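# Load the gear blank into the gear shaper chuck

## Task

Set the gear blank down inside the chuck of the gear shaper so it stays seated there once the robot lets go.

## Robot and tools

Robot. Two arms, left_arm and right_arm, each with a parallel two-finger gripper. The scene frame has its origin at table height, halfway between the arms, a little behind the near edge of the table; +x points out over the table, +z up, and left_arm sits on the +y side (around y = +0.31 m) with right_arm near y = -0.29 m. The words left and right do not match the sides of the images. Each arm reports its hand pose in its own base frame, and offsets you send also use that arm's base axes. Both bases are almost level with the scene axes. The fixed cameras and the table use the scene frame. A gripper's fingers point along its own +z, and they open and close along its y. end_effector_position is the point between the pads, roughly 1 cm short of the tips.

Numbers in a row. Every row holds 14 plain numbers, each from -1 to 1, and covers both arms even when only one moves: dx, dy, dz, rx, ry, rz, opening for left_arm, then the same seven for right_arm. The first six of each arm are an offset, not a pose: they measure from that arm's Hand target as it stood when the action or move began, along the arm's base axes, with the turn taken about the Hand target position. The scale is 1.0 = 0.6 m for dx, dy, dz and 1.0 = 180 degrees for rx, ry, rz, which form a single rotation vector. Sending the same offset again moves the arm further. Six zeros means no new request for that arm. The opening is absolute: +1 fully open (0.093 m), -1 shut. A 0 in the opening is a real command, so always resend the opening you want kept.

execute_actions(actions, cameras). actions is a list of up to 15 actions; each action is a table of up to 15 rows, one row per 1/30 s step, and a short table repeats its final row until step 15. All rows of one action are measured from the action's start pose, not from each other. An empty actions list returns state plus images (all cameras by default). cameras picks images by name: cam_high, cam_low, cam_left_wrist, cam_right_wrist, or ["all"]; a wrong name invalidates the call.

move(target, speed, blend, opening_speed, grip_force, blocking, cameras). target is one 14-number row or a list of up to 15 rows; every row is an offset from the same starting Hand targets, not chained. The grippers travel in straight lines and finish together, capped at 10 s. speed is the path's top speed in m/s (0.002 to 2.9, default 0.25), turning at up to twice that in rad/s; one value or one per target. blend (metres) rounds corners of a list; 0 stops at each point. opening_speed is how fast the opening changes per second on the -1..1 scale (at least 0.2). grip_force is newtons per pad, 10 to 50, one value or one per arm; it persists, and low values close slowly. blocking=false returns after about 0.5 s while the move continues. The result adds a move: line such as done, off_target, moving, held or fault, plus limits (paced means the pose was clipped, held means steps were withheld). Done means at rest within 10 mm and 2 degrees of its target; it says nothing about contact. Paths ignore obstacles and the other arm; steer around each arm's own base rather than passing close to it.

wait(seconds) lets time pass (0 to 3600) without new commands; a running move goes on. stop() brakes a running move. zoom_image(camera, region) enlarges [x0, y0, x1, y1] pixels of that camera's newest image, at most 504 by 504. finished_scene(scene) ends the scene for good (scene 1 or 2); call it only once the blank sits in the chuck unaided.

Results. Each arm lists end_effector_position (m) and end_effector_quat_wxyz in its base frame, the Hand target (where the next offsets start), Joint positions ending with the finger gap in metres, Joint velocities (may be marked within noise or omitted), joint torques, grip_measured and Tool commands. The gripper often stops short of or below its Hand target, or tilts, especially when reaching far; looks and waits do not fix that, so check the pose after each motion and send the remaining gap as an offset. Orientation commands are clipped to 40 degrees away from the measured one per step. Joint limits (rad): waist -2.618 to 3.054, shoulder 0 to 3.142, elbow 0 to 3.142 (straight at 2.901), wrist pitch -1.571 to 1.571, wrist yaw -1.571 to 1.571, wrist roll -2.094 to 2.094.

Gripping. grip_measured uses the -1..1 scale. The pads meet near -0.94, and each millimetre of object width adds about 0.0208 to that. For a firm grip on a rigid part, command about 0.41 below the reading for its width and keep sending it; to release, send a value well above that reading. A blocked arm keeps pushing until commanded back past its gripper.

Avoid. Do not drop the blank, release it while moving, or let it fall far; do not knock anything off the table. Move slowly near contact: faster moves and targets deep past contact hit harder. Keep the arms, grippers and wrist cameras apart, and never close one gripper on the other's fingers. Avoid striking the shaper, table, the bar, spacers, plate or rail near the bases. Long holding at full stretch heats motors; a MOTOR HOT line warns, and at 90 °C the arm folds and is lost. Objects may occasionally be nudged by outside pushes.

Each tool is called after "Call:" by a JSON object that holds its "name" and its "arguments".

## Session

Call:
{"name": "execute_actions", "arguments": {"actions": [], "cameras": ["all"]}}

Scene clock: 0.00 s.
left_arm: end_effector_position=(+0.1354, -0.1411, +0.2506) grip_measured=+1.000 end_effector_quat_wxyz=(+0.439, +0.142, +0.869, -0.178) | right_arm: end_effector_position=(+0.3327, +0.0226, +0.1405) grip_measured=+1.000 end_effector_quat_wxyz=(+0.668, +0.190, +0.702, -0.157)
Joint positions: left_arm=[-1.349 0.596 0.91 -1.073 -0.643 -0.741 0.093] | right_arm=[0.507 1.545 0.25 1.188 1 0.123 0.093]
Joint velocities: within noise
Joint torques (N m): no reading
Heat: left arm: 37 °C; right arm: 34 °C.
Hand target: left_arm +0.1352, -0.1416, +0.2522; +0.439, +0.142, +0.869, -0.180 | right_arm +0.3347, +0.0238, +0.1459; +0.674, +0.195, +0.696, -0.151
Tool commands: left_gripper/opening=+1.0 right_gripper/opening=+1.0
camera_calibration:
cam_left_wrist: T_world_to_cam=[[-0.39412, -0.89777, 0.19668, -0.12182], [-0.82914, 0.255, -0.49749, 0.3101], [0.39648, -0.35915, -0.84488, 0.19461]] pos_world=[0.13195, -0.11854, 0.34265]
cam_right_wrist: T_world_to_cam=[[-0.484, -0.87492, -0.01615, 0.18194], [-0.41479, 0.24563, -0.87614, 0.29204], [0.77052, -0.41735, -0.48179, -0.09547]] pos_world=[0.28275, 0.0476, 0.21281]

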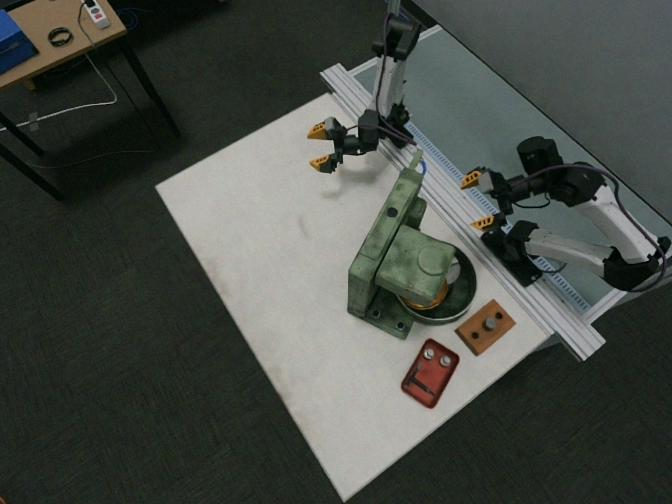

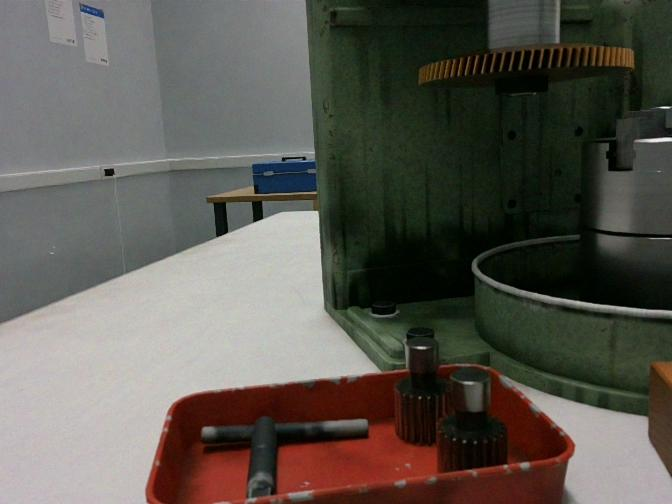

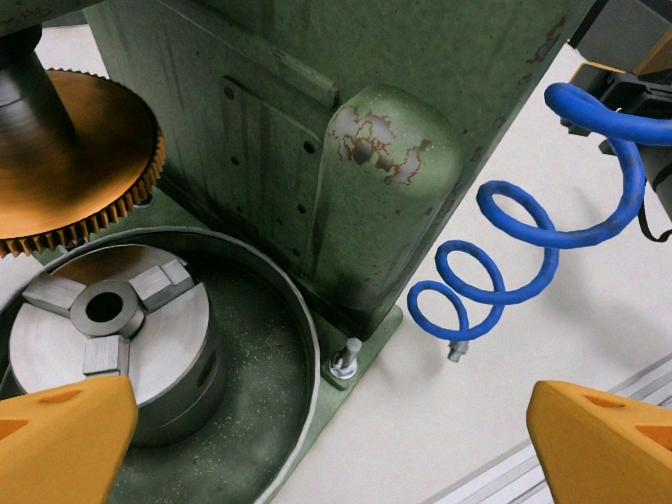

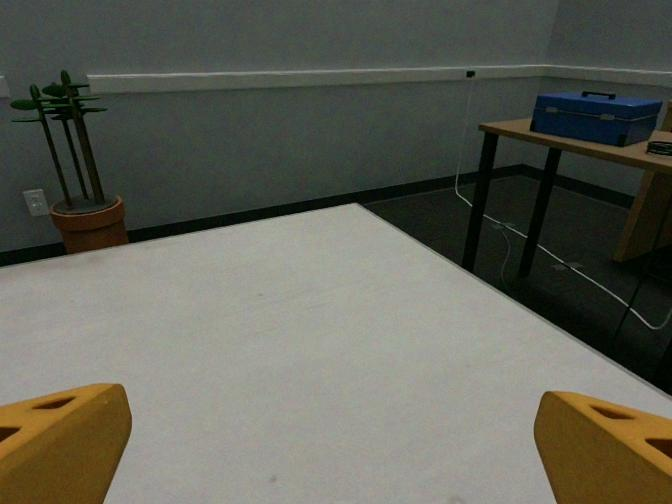

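Call:
{"name": "zoom_image", "arguments": {"camera": "cam_high", "region": [340, 120, 540, 380]}}

Call:
{"name": "zoom_image", "arguments": {"camera": "cam_left_wrist", "region": [0, 200, 240, 400]}}

Scaled by 1.938 from the camera's image (finer frame: 960x720).

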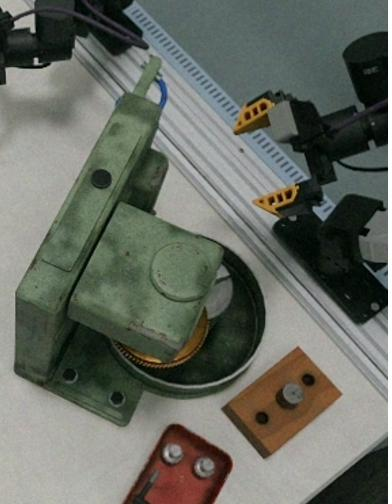

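Scaled by 2.100 from the camera's image (finer frame: 960x720).

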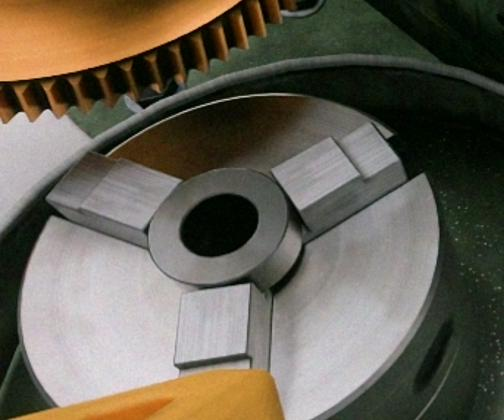

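Call:
{"name": "move", "arguments": {"target": [[0.133, 0.236, 0.0797, 0.0474, 0.0252, 0.1464, 1, -0.1078, 0.0103, 0.5068, 0, 0, 0, 1], [0.0913, 0.3827, -0.1453, 0.0416, 0.0648, 0.2878, 1, -0.2412, 0.277, 0.5235, -0.008, -0.009, 0.2, 1], [0.0913, 0.3827, -0.1453, 0.0416, 0.0648, 0.2878, 1, -0.4535, 0.547, 0.3568, -0.0161, -0.0184, 0.4071, 1], [0.0913, 0.3827, -0.1453, 0.0416, 0.0648, 0.2878, 1, -0.4535, 0.547, 0.0435, -0.0161, -0.0184, 0.4071, 1]], "speed": 0.3, "blend": [0.03, 0.03, 0.02, 0], "cameras": ["cam_left_wrist", "cam_right_wrist", "cam_high"]}}

Scene clock: 244.60 s.
left_arm: end_effector_position=(+0.1900, +0.0885, +0.1672) grip_measured=+1.000 end_effector_quat_wxyz=(+0.374, -0.248, +0.891, +0.072) | right_arm: end_effector_position=(+0.0639, +0.3516, +0.1742) grip_measured=+1.000 end_effector_quat_wxyz=(+0.655, -0.266, +0.656, +0.265)
Joint positions: left_arm=[0.402 0.585 0.668 -0.874 -0.042 -0.124 0.093] | right_arm=[1.809 1.559 0.387 1.168 1.04 0.005 0.093]
Joint torques (N m): left_arm=[0.65 -0.23 5.23 2.32 0.03 0.16] | right_arm=[-0.21 -4.85 5.29 2.03 -0.11 -0.05]
Heat: left arm: 42 °C; right arm: 42 °C.
Hand target: left_arm +0.1900, +0.0881, +0.1649; +0.376, -0.242, +0.892, +0.072 | right_arm +0.0626, +0.3519, +0.1721; +0.654, -0.271, +0.653, +0.270
Off the commanded pose: left_arm 0.002 m, 1 deg | right_arm 0.003 m, 1 deg.
move: done
cam_left_wrist: T_world_to_cam=[[0.50439, -0.86086, 0.06715, -0.03012], [-0.80306, -0.49626, -0.32988, 0.28877], [0.31731, 0.11247, -0.94163, 0.1744]] pos_world=[0.19175, 0.09776, 0.26151]
cam_right_wrist: T_world_to_cam=[[0.68975, -0.72387, 0.01601, 0.20658], [-0.30312, -0.30877, -0.90154, 0.32145], [0.65754, 0.61699, -0.43239, -0.09993]] pos_world=[0.02066, 0.31045, 0.24329]
Images, in order (width x height): cam_high 672x504, cam_left_wrist 672x504, cam_right_wrist 672x504.

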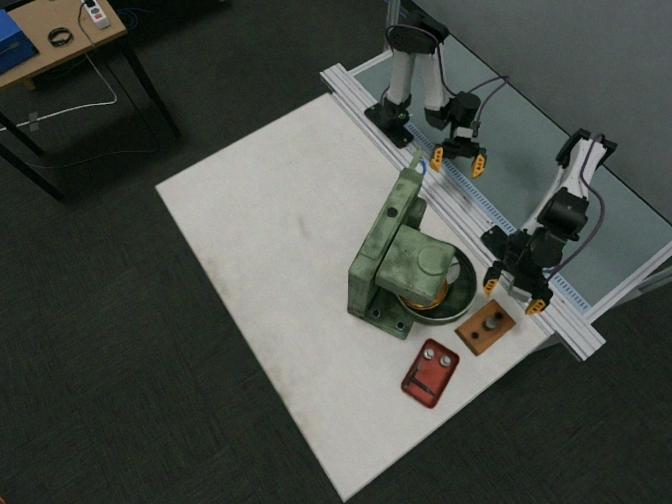

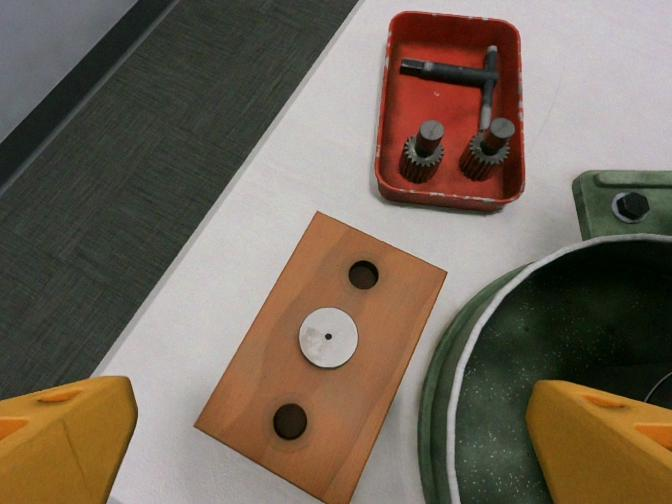

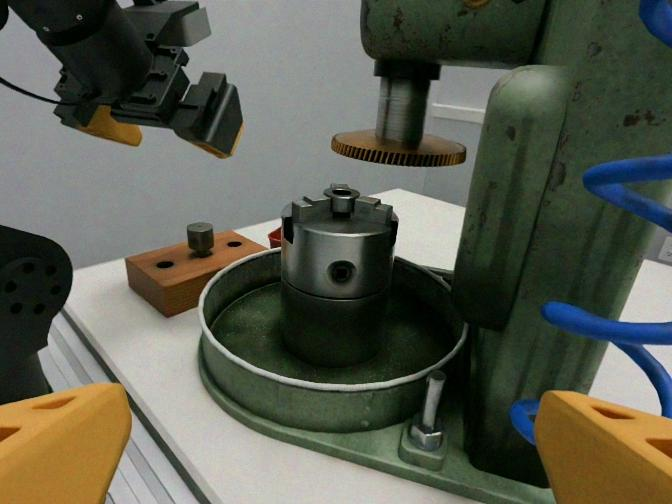

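Call:
{"name": "move", "arguments": {"target": [0.051, 0.0287, -0.1048, 0.0398, -0.0717, 0.0562, 0.3, 0, 0, 0, 0, 0, 0, 1], "speed": 0.15, "cameras": ["cam_left_wrist", "cam_right_wrist"]}}

Call:
{"name": "zoom_image", "arguments": {"camera": "cam_right_wrist", "region": [170, 200, 250, 280]}}

Call:
{"name": "zoom_image", "arguments": {"camera": "cam_right_wrist", "region": [300, 160, 390, 240]}}

Scene clock: 333.20 s.
left_arm: end_effector_position=(+0.2210, +0.1052, +0.1071) grip_measured=+0.302 end_effector_quat_wxyz=(+0.482, -0.297, +0.813, +0.131) | right_arm: end_effector_position=(+0.0639, +0.3516, +0.1746) grip_measured=+1.000 end_effector_quat_wxyz=(+0.655, -0.265, +0.656, +0.266)
Joint positions: left_arm=[0.202 0.509 0.224 -0.277 -0.356 -0.301 0.06] | right_arm=[1.809 1.559 0.387 1.17 1.04 0.004 0.093]
Joint torques (N m): left_arm=[-0.59 1.01 5.68 2.6 -0.28 -0.09] | right_arm=[-0.24 -4.79 5.26 2.05 -0.12 -0.04]
Heat: left arm: 43 °C; right arm: 45 °C.
Hand target: left_arm +0.2206, +0.1052, +0.1021; +0.480, -0.302, +0.813, +0.132 | right_arm +0.0626, +0.3519, +0.1721; +0.654, -0.271, +0.653, +0.270
Off the commanded pose: left_arm 0.005 m, 1 deg | right_arm 0.003 m, 1 deg.
move: done
cam_left_wrist: T_world_to_cam=[[0.61565, -0.78338, 0.08538, -0.06198], [-0.61769, -0.54701, -0.56501, 0.29161], [0.48932, 0.29511, -0.82066, 0.03596]] pos_world=[0.20069, 0.10035, 0.19956]
cam_right_wrist: T_world_to_cam=[[0.68979, -0.72385, 0.01511, 0.20672], [-0.30302, -0.30759, -0.90198, 0.32143], [0.65754, 0.6176, -0.43151, -0.10015]] pos_world=[0.02066, 0.31035, 0.24359]

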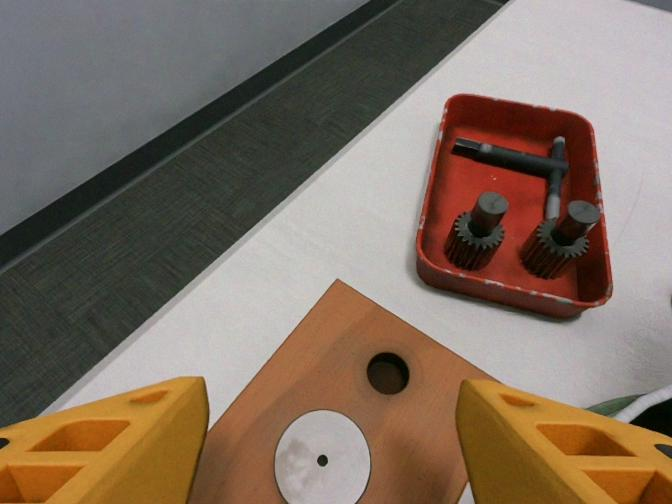

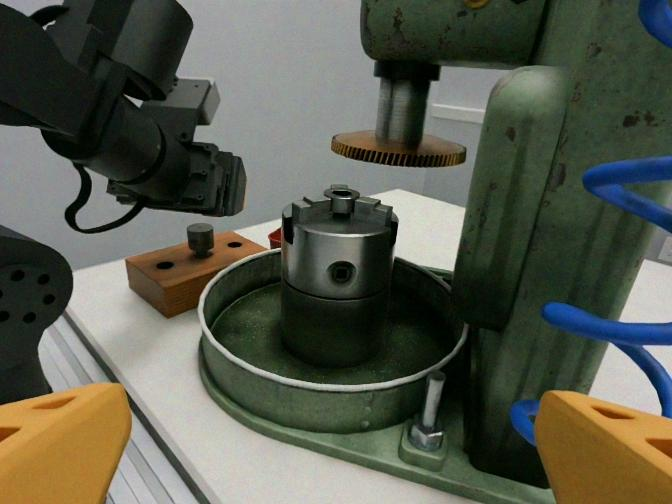

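Scaled by 6.300 from the camera's image (finer frame: 960x720).

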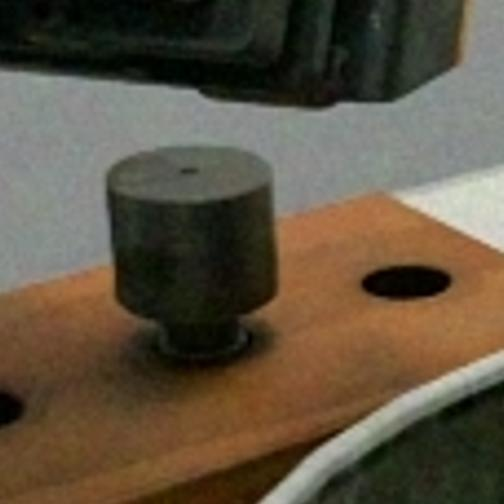

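Scaled by 5.600 from the camera's image (finer frame: 960x720).

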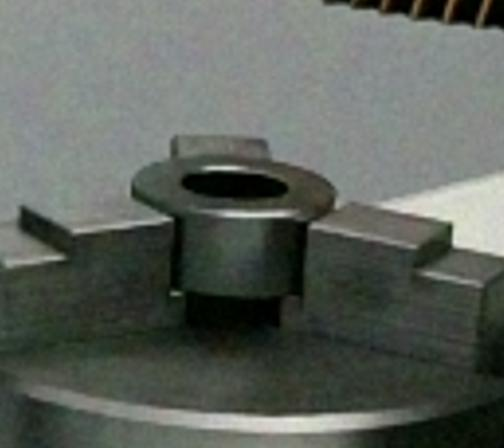

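Call:
{"name": "move", "arguments": {"target": [[-0.0025, 0.0035, -0.0818, 0, 0, 0, 0.3, 0, 0, 0, 0, 0, 0, 1], [-0.0025, 0.0035, -0.0818, 0, 0, 0, -0.8, 0, 0, 0, 0, 0, 0, 1]], "speed": 0.08, "grip_force": 35, "cameras": ["cam_left_wrist", "cam_right_wrist"]}}

Call:
{"name": "zoom_image", "arguments": {"camera": "cam_right_wrist", "region": [170, 200, 250, 280]}}

Scene clock: 352.57 s.
left_arm: end_effector_position=(+0.2202, +0.1076, +0.0580) grip_measured=-0.409 end_effector_quat_wxyz=(+0.483, -0.302, +0.811, +0.134) | right_arm: end_effector_position=(+0.0639, +0.3516, +0.1746) grip_measured=+1.000 end_effector_quat_wxyz=(+0.655, -0.265, +0.656, +0.266)
Joint positions: left_arm=[0.213 0.609 0.032 0.016 -0.356 -0.301 0.026] | right_arm=[1.809 1.559 0.387 1.17 1.04 0.004 0.093]
Joint torques (N m): left_arm=[0.53 0.65 5.45 2.63 -0.11 0.04] | right_arm=[-0.24 -4.81 5.27 2.04 -0.11 -0.05]
Heat: left arm: 43 °C; right arm: 46 °C.
Hand target: left_arm +0.2191, +0.1074, +0.0530; +0.480, -0.302, +0.813, +0.132 | right_arm +0.0626, +0.3519, +0.1721; +0.654, -0.271, +0.653, +0.270
Off the commanded pose: left_arm 0.005 m, 0 deg | right_arm 0.003 m, 1 deg.
grip_force (N): 35, 35
move: done
cam_left_wrist: T_world_to_cam=[[0.62403, -0.77654, 0.08704, -0.05815], [-0.6101, -0.55379, -0.56666, 0.26387], [0.48823, 0.30051, -0.81934, -0.00516]] pos_world=[0.19979, 0.10252, 0.15036]
cam_right_wrist: T_world_to_cam=[[0.68979, -0.72385, 0.01511, 0.20672], [-0.30302, -0.30759, -0.90198, 0.32143], [0.65754, 0.6176, -0.43151, -0.10015]] pos_world=[0.02066, 0.31035, 0.24359]

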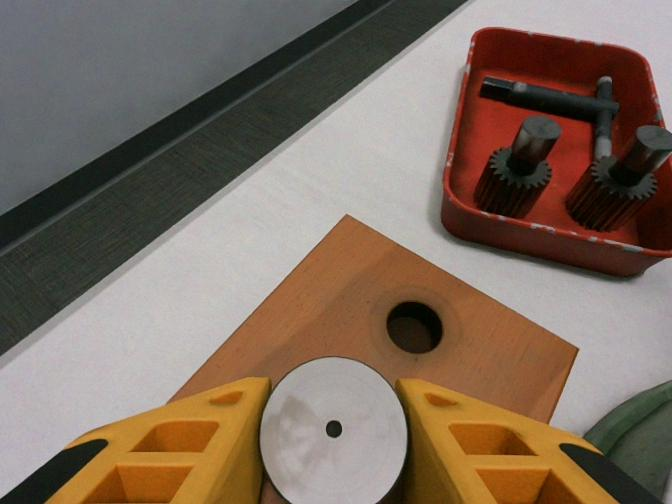

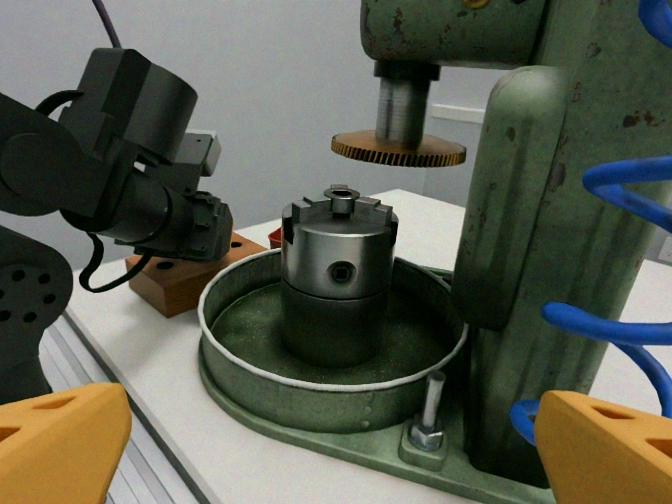

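Scaled by 6.300 from the camera's image (finer frame: 960x720).

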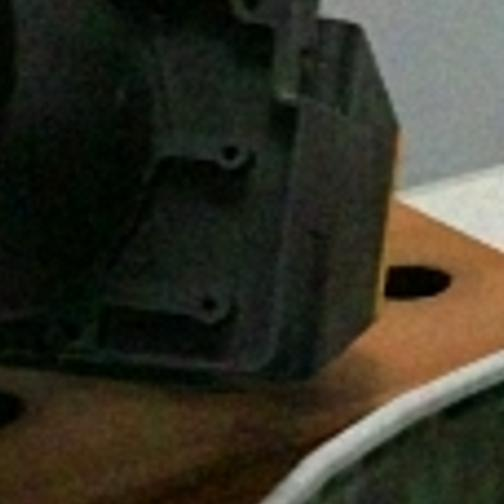

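Call:
{"name": "move", "arguments": {"target": [[0, 0, 0.15, 0, 0, 0, -0.8, 0, 0, 0, 0, 0, 0, 1], [0.0265, -0.1457, 0.3217, 0.0011, 0.0015, -0.1224, -0.8, 0, 0, 0, 0, 0, 0, 1], [0.0323, -0.3132, 0.2883, 0.0023, 0.0031, -0.2448, -0.8, 0, 0, 0, 0, 0, 0, 1]], "speed": [0.06, 0.14, 0.12], "blend": [0.02, 0.03, 0], "cameras": ["cam_left_wrist", "cam_right_wrist"]}}

Call:
{"name": "zoom_image", "arguments": {"camera": "cam_right_wrist", "region": [300, 110, 390, 220]}}

Scene clock: 388.40 s.
left_arm: end_effector_position=(+0.2338, -0.0766, +0.2217) grip_measured=-0.416 end_effector_quat_wxyz=(+0.480, +0.030, +0.876, -0.046) | right_arm: end_effector_position=(+0.0639, +0.3516, +0.1746) grip_measured=+1.000 end_effector_quat_wxyz=(+0.655, -0.265, +0.656, +0.266)
Joint positions: left_arm=[-0.561 0.651 0.737 -0.696 -0.361 -0.303 0.025] | right_arm=[1.809 1.559 0.387 1.17 1.04 0.004 0.093]
Joint torques (N m): left_arm=[-0.53 0.29 5.86 2.87 -0.21 0.02] | right_arm=[-0.23 -4.79 5.27 2.04 -0.11 -0.05]
Heat: left arm: 43 °C; right arm: 46 °C.
Hand target: left_arm +0.2385, -0.0805, +0.2259; +0.492, +0.027, +0.869, -0.053 | right_arm +0.0626, +0.3519, +0.1721; +0.654, -0.271, +0.653, +0.270
Off the commanded pose: left_arm 0.007 m, 2 deg | right_arm 0.003 m, 1 deg.
grip_force (N): 35, 35
move: done
cam_left_wrist: T_world_to_cam=[[-0.0877, -0.99411, 0.06374, -0.069], [-0.84595, 0.04054, -0.53172, 0.35589], [0.526, -0.10056, -0.84452, 0.14366]] pos_world=[0.21944, -0.06857, 0.31496]
cam_right_wrist: T_world_to_cam=[[0.68979, -0.72385, 0.01511, 0.20672], [-0.30302, -0.30759, -0.90198, 0.32143], [0.65754, 0.6176, -0.43151, -0.10015]] pos_world=[0.02066, 0.31035, 0.24359]

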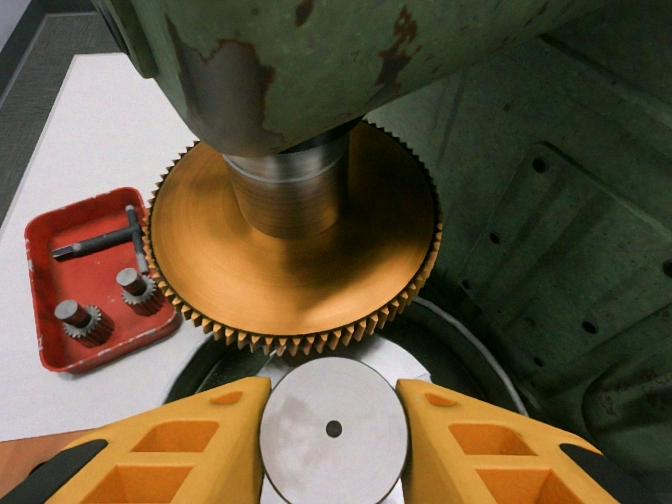

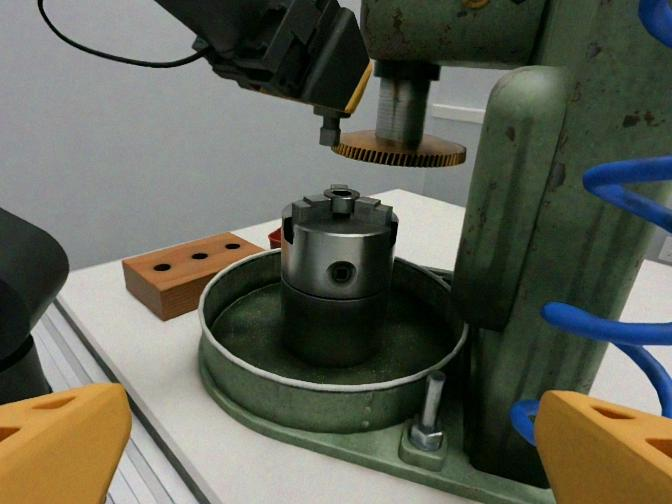

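Scaled by 4.582 from the camera's image (finer frame: 960x720).

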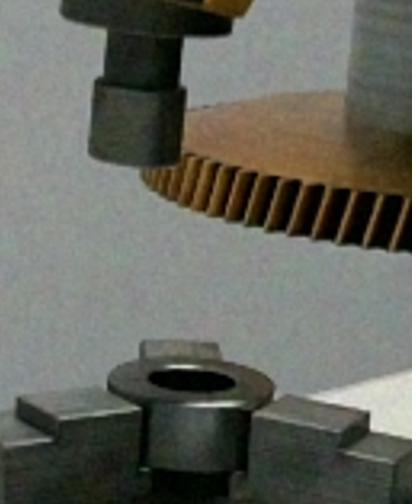

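Call:
{"name": "zoom_image", "arguments": {"camera": "cam_right_wrist", "region": [265, 180, 415, 380]}}

Scaled by 2.520 from the camera's image (finer frame: 960x720).

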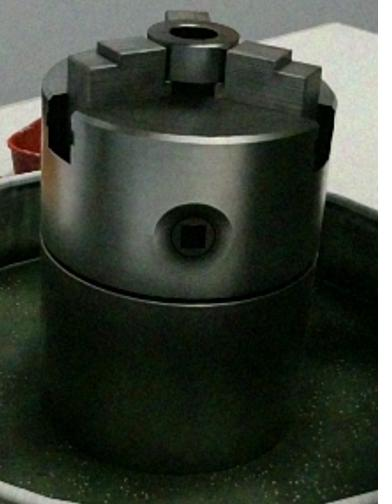

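Call:
{"name": "zoom_image", "arguments": {"camera": "cam_left_wrist", "region": [150, 300, 550, 504]}}

Scaled by 1.260 from the camera's image (finer frame: 960x720).

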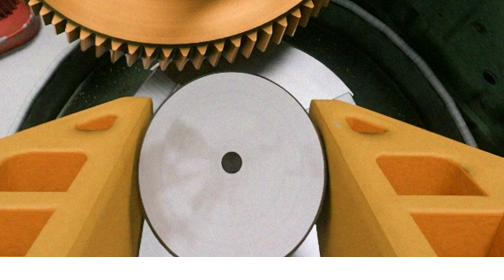

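Call:
{"name": "move", "arguments": {"target": [-0.0775, 0.0085, 0.0, 0, 0, 0, -0.8, 0, 0, 0, 0, 0, 0, 1], "speed": 0.12, "cameras": ["cam_left_wrist", "cam_right_wrist"]}}

Call:
{"name": "zoom_image", "arguments": {"camera": "cam_left_wrist", "region": [230, 240, 450, 405]}}

Call:
{"name": "zoom_image", "arguments": {"camera": "cam_right_wrist", "region": [260, 100, 390, 220]}}

Scene clock: 451.43 s.
left_arm: end_effector_position=(+0.1898, -0.0752, +0.2194) grip_measured=-0.416 end_effector_quat_wxyz=(+0.481, +0.039, +0.875, -0.048) | right_arm: end_effector_position=(+0.0639, +0.3516, +0.1746) grip_measured=+1.000 end_effector_quat_wxyz=(+0.655, -0.265, +0.656, +0.266)
Joint positions: left_arm=[-0.843 0.515 0.737 -0.909 -0.576 -0.476 0.025] | right_arm=[1.809 1.559 0.387 1.17 1.04 0.004 0.093]
Joint torques (N m): left_arm=[-0.57 1.16 6.67 2.42 -0.46 -0.11] | right_arm=[-0.23 -4.79 5.29 2.04 -0.12 -0.04]
Heat: left arm: 49 °C; right arm: 47 °C.
Hand target: left_arm +0.1920, -0.0754, +0.2260; +0.492, +0.027, +0.869, -0.053 | right_arm +0.0626, +0.3519, +0.1721; +0.654, -0.271, +0.653, +0.270
Off the commanded pose: left_arm 0.007 m, 2 deg | right_arm 0.003 m, 1 deg.
grip_force (N): 35, 35
move: done
cam_left_wrist: T_world_to_cam=[[-0.10585, -0.9926, 0.05944, -0.06679], [-0.84266, 0.0578, -0.53534, 0.31886], [0.52795, -0.10675, -0.84254, 0.16377]] pos_world=[0.17516, -0.06725, 0.31266]
cam_right_wrist: T_world_to_cam=[[0.68979, -0.72385, 0.01511, 0.20672], [-0.30302, -0.30759, -0.90198, 0.32143], [0.65754, 0.6176, -0.43151, -0.10015]] pos_world=[0.02066, 0.31035, 0.24359]

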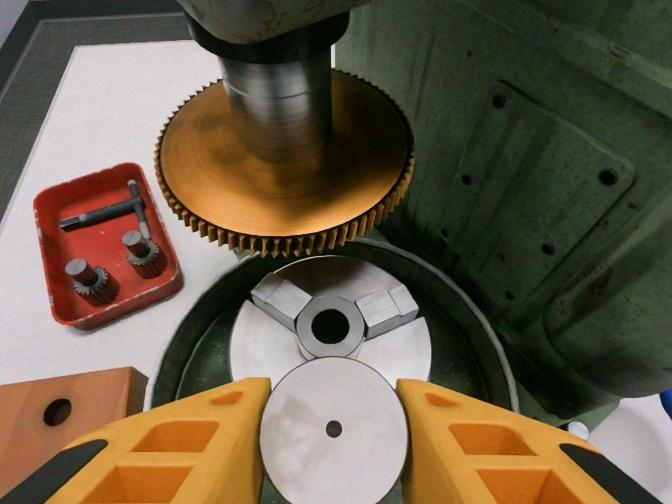

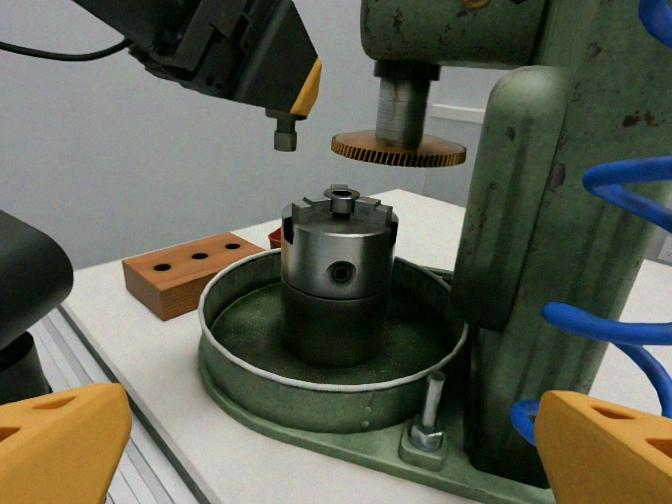

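Scaled by 2.291 from the camera's image (finer frame: 960x720).

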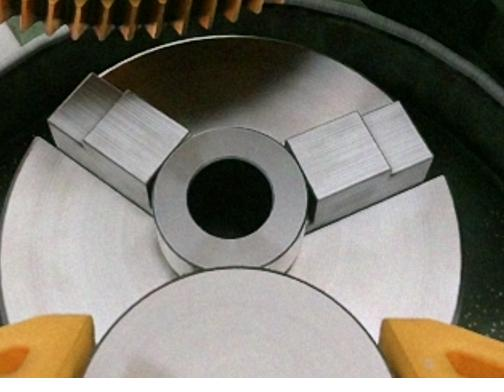

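Scaled by 3.877 from the camera's image (finer frame: 960x720).

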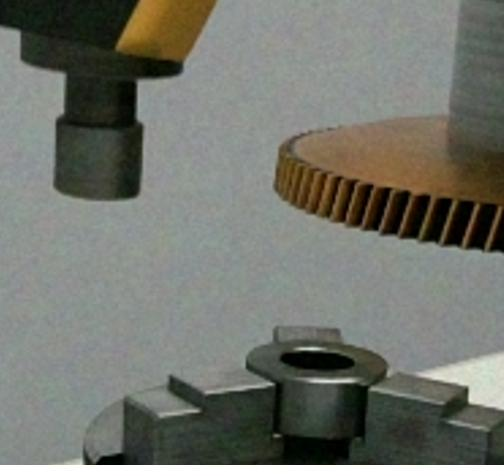

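Call:
{"name": "move", "arguments": {"target": [[0.095, -0.019, -0.035, -0.0067, -0.0085, 0.0034, -0.8, 0, 0, 0, 0, 0, 0, 1], [0.095, -0.019, -0.06, -0.0067, -0.0085, 0.0034, -0.8, 0, 0, 0, 0, 0, 0, 1]], "speed": 0.1, "blend": [0.01, 0], "cameras": ["cam_left_wrist", "cam_right_wrist"]}}

Call:
{"name": "zoom_image", "arguments": {"camera": "cam_right_wrist", "region": [310, 130, 370, 210]}}

Scene clock: 498.53 s.
left_arm: end_effector_position=(+0.2438, -0.0849, +0.1870) grip_measured=-0.416 end_effector_quat_wxyz=(+0.494, +0.017, +0.868, -0.056) | right_arm: end_effector_position=(+0.0639, +0.3516, +0.1746) grip_measured=+1.000 end_effector_quat_wxyz=(+0.655, -0.265, +0.656, +0.266)
Joint positions: left_arm=[-0.581 0.642 0.565 -0.501 -0.382 -0.332 0.025] | right_arm=[1.809 1.559 0.387 1.17 1.04 0.004 0.093]
Joint torques (N m): left_arm=[0.73 0.42 6.12 2.93 -0.15 0.15] | right_arm=[-0.25 -4.81 5.27 2.04 -0.11 -0.05]
Heat: left arm: 47 °C; right arm: 47 °C.
Hand target: left_arm +0.2490, -0.0868, +0.1901; +0.504, +0.018, +0.861, -0.059 | right_arm +0.0626, +0.3519, +0.1721; +0.654, -0.271, +0.653, +0.270
Off the commanded pose: left_arm 0.006 m, 1 deg | right_arm 0.003 m, 1 deg.
grip_force (N): 35, 35
move: done; blend cut to 0.0075 m at target 1
cam_left_wrist: T_world_to_cam=[[-0.07769, -0.99264, 0.09287, -0.08186], [-0.82971, 0.01273, -0.55805, 0.34482], [0.55276, -0.12041, -0.82459, 0.09634]] pos_world=[0.22648, -0.07405, 0.27947]
cam_right_wrist: T_world_to_cam=[[0.68979, -0.72385, 0.01511, 0.20672], [-0.30302, -0.30759, -0.90198, 0.32143], [0.65754, 0.6176, -0.43151, -0.10015]] pos_world=[0.02066, 0.31035, 0.24359]

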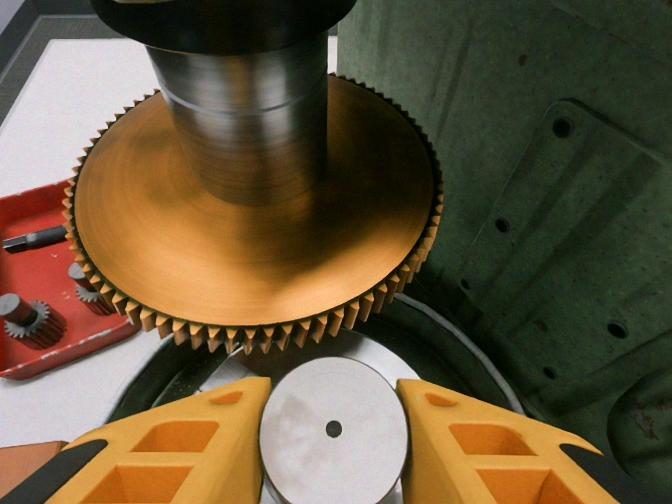

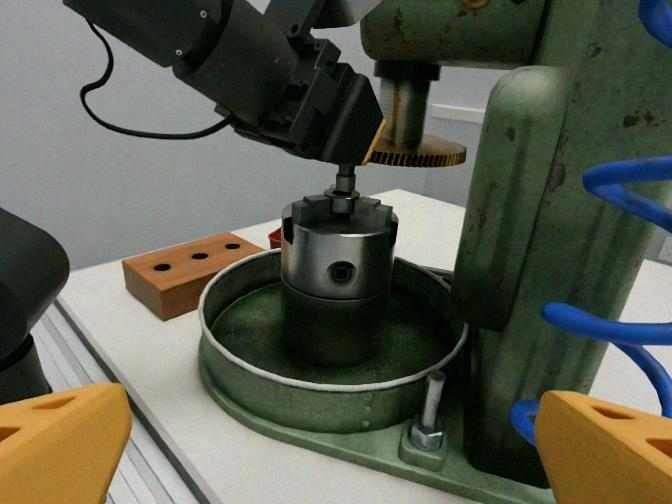

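Scaled by 6.300 from the camera's image (finer frame: 960x720).

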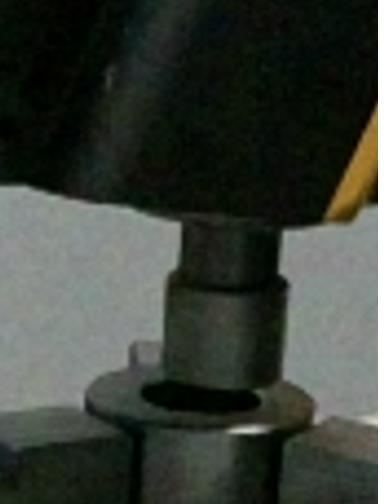

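Call:
{"name": "move", "arguments": {"target": [-0.01, 0.006, 0, 0, 0, 0, -0.8, 0, 0, 0, 0, 0, 0, 1], "speed": 0.08, "grip_force": 35, "cameras": ["cam_right_wrist"]}}

Call:
{"name": "zoom_image", "arguments": {"camera": "cam_right_wrist", "region": [310, 130, 370, 210]}}

Scene clock: 530.43 s.
left_arm: end_effector_position=(+0.2416, -0.0835, +0.1869) grip_measured=-0.416 end_effector_quat_wxyz=(+0.495, +0.017, +0.867, -0.057) | right_arm: end_effector_position=(+0.0639, +0.3516, +0.1746) grip_measured=+1.000 end_effector_quat_wxyz=(+0.655, -0.265, +0.656, +0.266)
Joint positions: left_arm=[-0.581 0.625 0.56 -0.508 -0.382 -0.332 0.025] | right_arm=[1.809 1.559 0.387 1.17 1.04 0.004 0.093]
Joint torques (N m): left_arm=[0.64 -1.07 6.15 2.67 -0.17 0.14] | right_arm=[-0.23 -4.81 5.24 2.04 -0.12 -0.05]
Heat: left arm: 47 °C; right arm: 48 °C.
Hand target: left_arm +0.2430, -0.0832, +0.1899; +0.504, +0.018, +0.862, -0.059 | right_arm +0.0626, +0.3519, +0.1721; +0.654, -0.271, +0.653, +0.270
Off the commanded pose: left_arm 0.003 m, 1 deg | right_arm 0.003 m, 1 deg.
grip_force (N): 35, 35
move: done
cam_right_wrist: T_world_to_cam=[[0.68979, -0.72385, 0.01511, 0.20672], [-0.30302, -0.30759, -0.90198, 0.32143], [0.65754, 0.6176, -0.43151, -0.10015]] pos_world=[0.02066, 0.31035, 0.24359]

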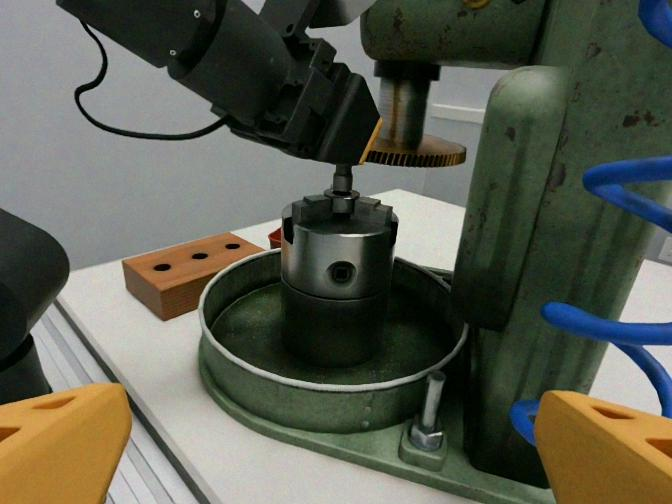

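Scaled by 6.300 from the camera's image (finer frame: 960x720).

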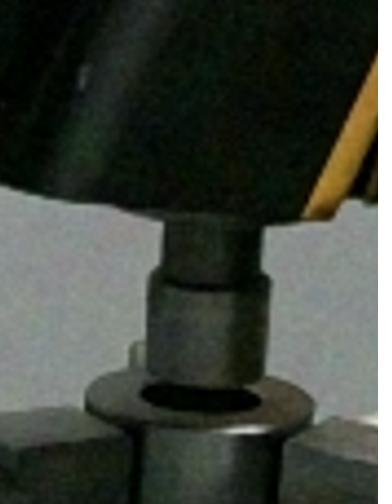

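Call:
{"name": "move", "arguments": {"target": [-0.0025, 0.001, -0.0217, 0, 0, 0, -0.8, 0, 0, 0, 0, 0, 0, 1], "speed": 0.06, "grip_force": 35, "cameras": ["cam_right_wrist"]}}

Call:
{"name": "zoom_image", "arguments": {"camera": "cam_right_wrist", "region": [310, 130, 370, 210]}}

Scene clock: 546.87 s.
left_arm: end_effector_position=(+0.2414, -0.0834, +0.1809) grip_measured=-0.416 end_effector_quat_wxyz=(+0.504, +0.014, +0.862, -0.063) | right_arm: end_effector_position=(+0.0639, +0.3516, +0.1746) grip_measured=+1.000 end_effector_quat_wxyz=(+0.655, -0.265, +0.656, +0.266)
Joint positions: left_arm=[-0.581 0.599 0.514 -0.464 -0.382 -0.332 0.025] | right_arm=[1.809 1.559 0.387 1.17 1.04 0.004 0.093]
Joint torques (N m): left_arm=[0.38 -0.36 5.46 2.58 -0.16 0.13] | right_arm=[-0.25 -4.79 5.3 2.04 -0.12 -0.05]
Heat: left arm: 48 °C; right arm: 48 °C.
Hand target: left_arm +0.2415, -0.0826, +0.1769; +0.504, +0.018, +0.862, -0.059 | right_arm +0.0626, +0.3519, +0.1721; +0.654, -0.271, +0.653, +0.270
Off the commanded pose: left_arm 0.004 m, 1 deg | right_arm 0.003 m, 1 deg.
grip_force (N): 35, 35
move: done
cam_right_wrist: T_world_to_cam=[[0.68979, -0.72385, 0.01511, 0.20672], [-0.30302, -0.30759, -0.90198, 0.32143], [0.65754, 0.6176, -0.43151, -0.10015]] pos_world=[0.02066, 0.31035, 0.24359]

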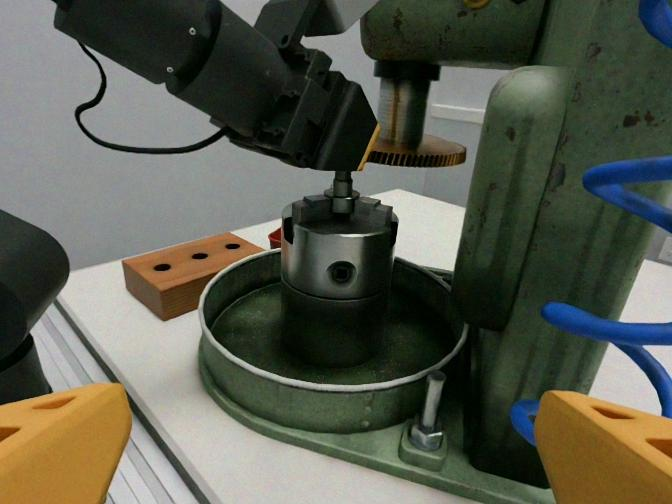

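Scaled by 6.300 from the camera's image (finer frame: 960x720).

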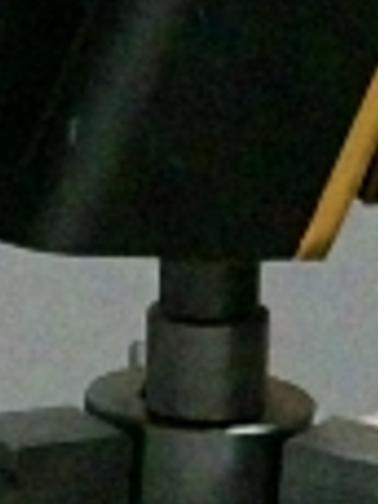

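Call:
{"name": "zoom_image", "arguments": {"camera": "cam_right_wrist", "region": [322, 172, 364, 204]}}

Scaled by 12.000 from the camera's image (finer frame: 960x720).

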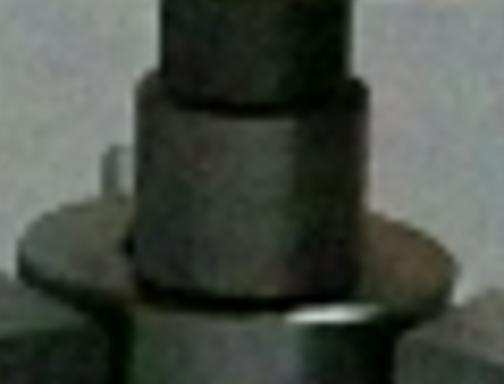

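Call:
{"name": "move", "arguments": {"target": [0, 0, -0.01, 0.0014, 0.0099, 0, -0.8, 0, 0, 0, 0, 0, 0, 1], "speed": 0.06, "grip_force": 35, "cameras": ["cam_right_wrist"]}}

Call:
{"name": "zoom_image", "arguments": {"camera": "cam_right_wrist", "region": [322, 172, 364, 204]}}

Scene clock: 573.53 s.
left_arm: end_effector_position=(+0.2418, -0.0832, +0.1806) grip_measured=-0.416 end_effector_quat_wxyz=(+0.503, +0.014, +0.862, -0.063) | right_arm: end_effector_position=(+0.0639, +0.3516, +0.1746) grip_measured=+1.000 end_effector_quat_wxyz=(+0.655, -0.265, +0.656, +0.266)
Joint positions: left_arm=[-0.576 0.601 0.514 -0.463 -0.377 -0.332 0.025] | right_arm=[1.809 1.559 0.387 1.17 1.04 0.004 0.093]
Joint torques (N m): left_arm=[0.77 1.21 5.78 2.38 -0.08 0.07] | right_arm=[-0.21 -4.81 5.27 2.04 -0.12 -0.05]
Heat: left arm: 49 °C; right arm: 48 °C.
Hand target: left_arm +0.2415, -0.0826, +0.1710; +0.490, +0.018, +0.869, -0.058 | right_arm +0.0626, +0.3519, +0.1721; +0.654, -0.271, +0.653, +0.270
Off the commanded pose: left_arm 0.010 m, 2 deg | right_arm 0.003 m, 1 deg.
grip_force (N): 35, 35
move: done
cam_right_wrist: T_world_to_cam=[[0.68979, -0.72385, 0.01511, 0.20672], [-0.30302, -0.30759, -0.90198, 0.32143], [0.65754, 0.6176, -0.43151, -0.10015]] pos_world=[0.02066, 0.31035, 0.24359]

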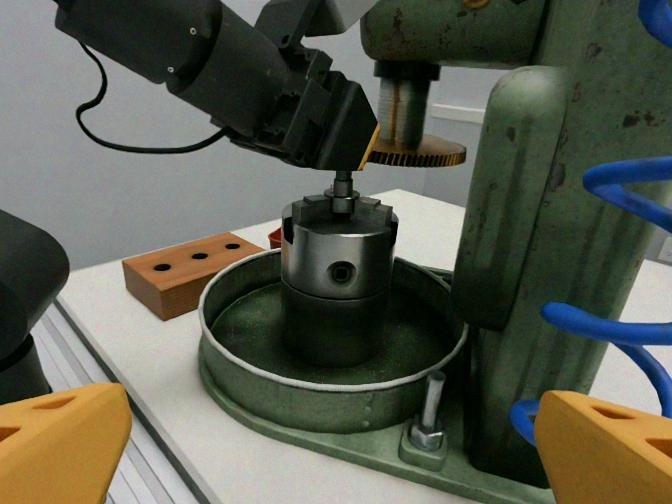

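Scaled by 12.000 from the camera's image (finer frame: 960x720).

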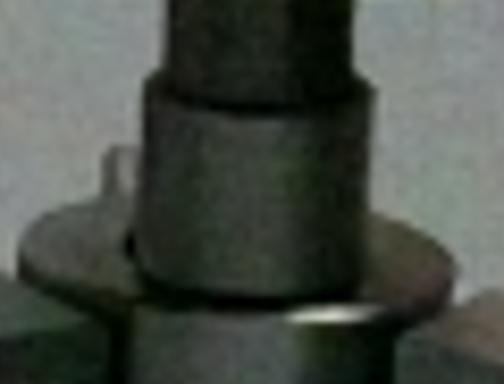

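Call:
{"name": "execute_actions", "arguments": {"actions": [], "cameras": ["cam_left_wrist"]}}

Scene clock: 612.40 s.
left_arm: end_effector_position=(+0.2418, -0.0832, +0.1806) grip_measured=-0.416 end_effector_quat_wxyz=(+0.503, +0.014, +0.862, -0.063) | right_arm: end_effector_position=(+0.0639, +0.3516, +0.1746) grip_measured=+1.000 end_effector_quat_wxyz=(+0.655, -0.265, +0.656, +0.266)
Joint positions: left_arm=[-0.576 0.601 0.514 -0.463 -0.377 -0.332 0.025] | right_arm=[1.809 1.559 0.387 1.17 1.04 0.004 0.093]
Joint velocities: within noise
Joint torques (N m): left_arm=[0.79 1.21 5.78 2.39 -0.05 0.05] | right_arm=[-0.23 -4.82 5.26 2.04 -0.12 -0.04]
Heat: left arm: 48 °C; right arm: 48 °C.
Hand target: left_arm +0.2415, -0.0826, +0.1710; +0.490, +0.018, +0.869, -0.058 | right_arm +0.0626, +0.3519, +0.1721; +0.654, -0.271, +0.653, +0.270
Tool commands: left_gripper/opening=-0.8 right_gripper/opening=+1.0
Off the commanded pose: left_arm 0.010 m, 2 deg | right_arm 0.003 m, 1 deg.
grip_force (N): 35, 35
camera_calibration:
cam_left_wrist: T_world_to_cam=[[-0.07999, -0.99091, 0.10813, -0.08186], [-0.81753, 0.00315, -0.57588, 0.33916], [0.5703, -0.13447, -0.81035, 0.08446]] pos_world=[0.22256, -0.07082, 0.27261]
Images, in order (width x height): cam_left_wrist 672x504.

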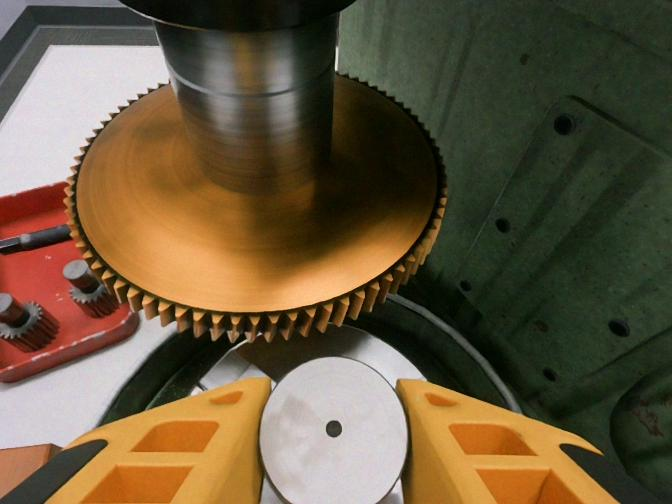

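Call:
{"name": "zoom_image", "arguments": {"camera": "cam_left_wrist", "region": [160, 300, 480, 504]}}

Scaled by 1.575 from the camera's image (finer frame: 960x720).

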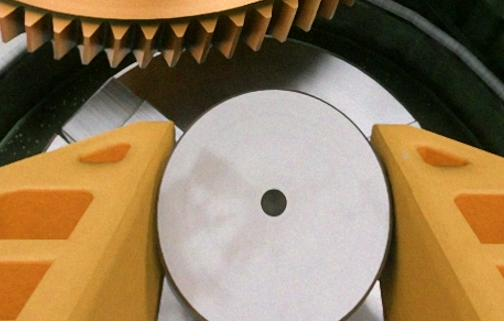

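Call:
{"name": "zoom_image", "arguments": {"camera": "cam_left_wrist", "region": [180, 315, 300, 405]}}

Call:
{"name": "zoom_image", "arguments": {"camera": "cam_left_wrist", "region": [330, 310, 450, 400]}}

Scaled by 4.200 from the camera's image (finer frame: 960x720).

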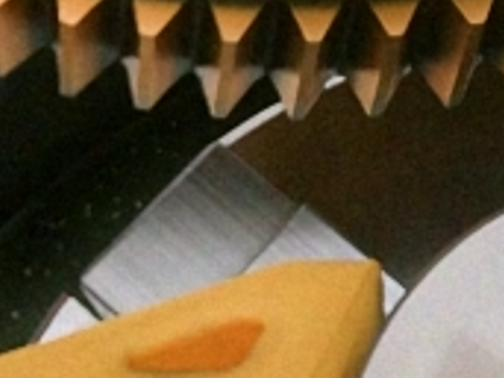

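Scaled by 4.200 from the camera's image (finer frame: 960x720).

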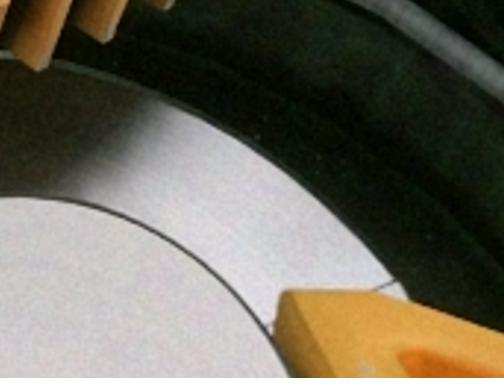

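Call:
{"name": "move", "arguments": {"target": [0.005, 0.005, -0.002, 0.0012, 0.0083, 0, -0.8, 0, 0, 0, 0, 0, 0, 1], "speed": 0.04, "grip_force": 35, "cameras": ["cam_right_wrist"]}}

Call:
{"name": "zoom_image", "arguments": {"camera": "cam_right_wrist", "region": [322, 172, 364, 204]}}

Scene clock: 704.07 s.
left_arm: end_effector_position=(+0.2470, -0.0810, +0.1798) grip_measured=-0.416 end_effector_quat_wxyz=(+0.501, +0.007, +0.863, -0.068) | right_arm: end_effector_position=(+0.0639, +0.3516, +0.1746) grip_measured=+1.000 end_effector_quat_wxyz=(+0.655, -0.265, +0.656, +0.266)
Joint positions: left_arm=[-0.534 0.618 0.514 -0.441 -0.34 -0.325 0.025] | right_arm=[1.809 1.559 0.387 1.17 1.04 0.004 0.093]
Joint torques (N m): left_arm=[0.88 1.65 7.35 1.97 -0.01 0.14] | right_arm=[-0.24 -4.82 5.27 2.04 -0.12 -0.04]
Heat: left arm: 48 °C; right arm: 48 °C.
Hand target: left_arm +0.2445, -0.0797, +0.1698; +0.479, +0.018, +0.876, -0.056 | right_arm +0.0626, +0.3519, +0.1721; +0.654, -0.271, +0.653, +0.270
Off the commanded pose: left_arm 0.010 m, 3 deg | right_arm 0.003 m, 1 deg.
grip_force (N): 35, 35
move: off_target (left_arm)
cam_right_wrist: T_world_to_cam=[[0.68979, -0.72385, 0.01511, 0.20672], [-0.30302, -0.30759, -0.90198, 0.32143], [0.65754, 0.6176, -0.43151, -0.10015]] pos_world=[0.02066, 0.31035, 0.24359]

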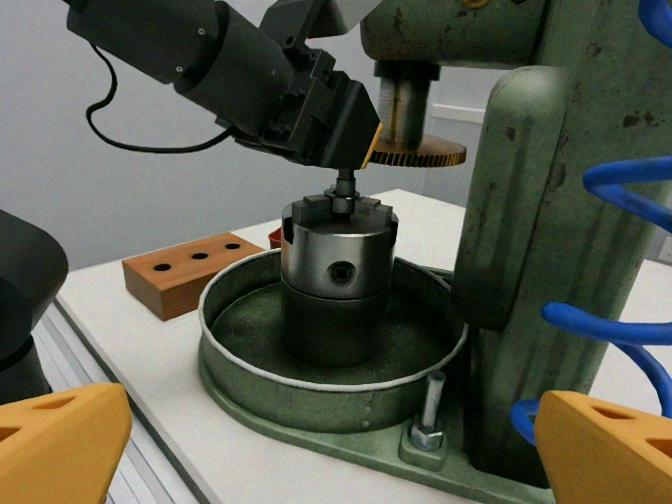

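Scaled by 12.000 from the camera's image (finer frame: 960x720).

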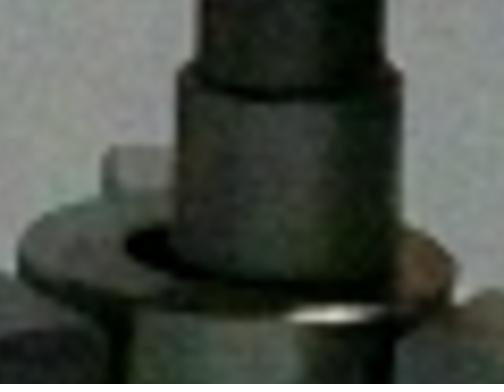

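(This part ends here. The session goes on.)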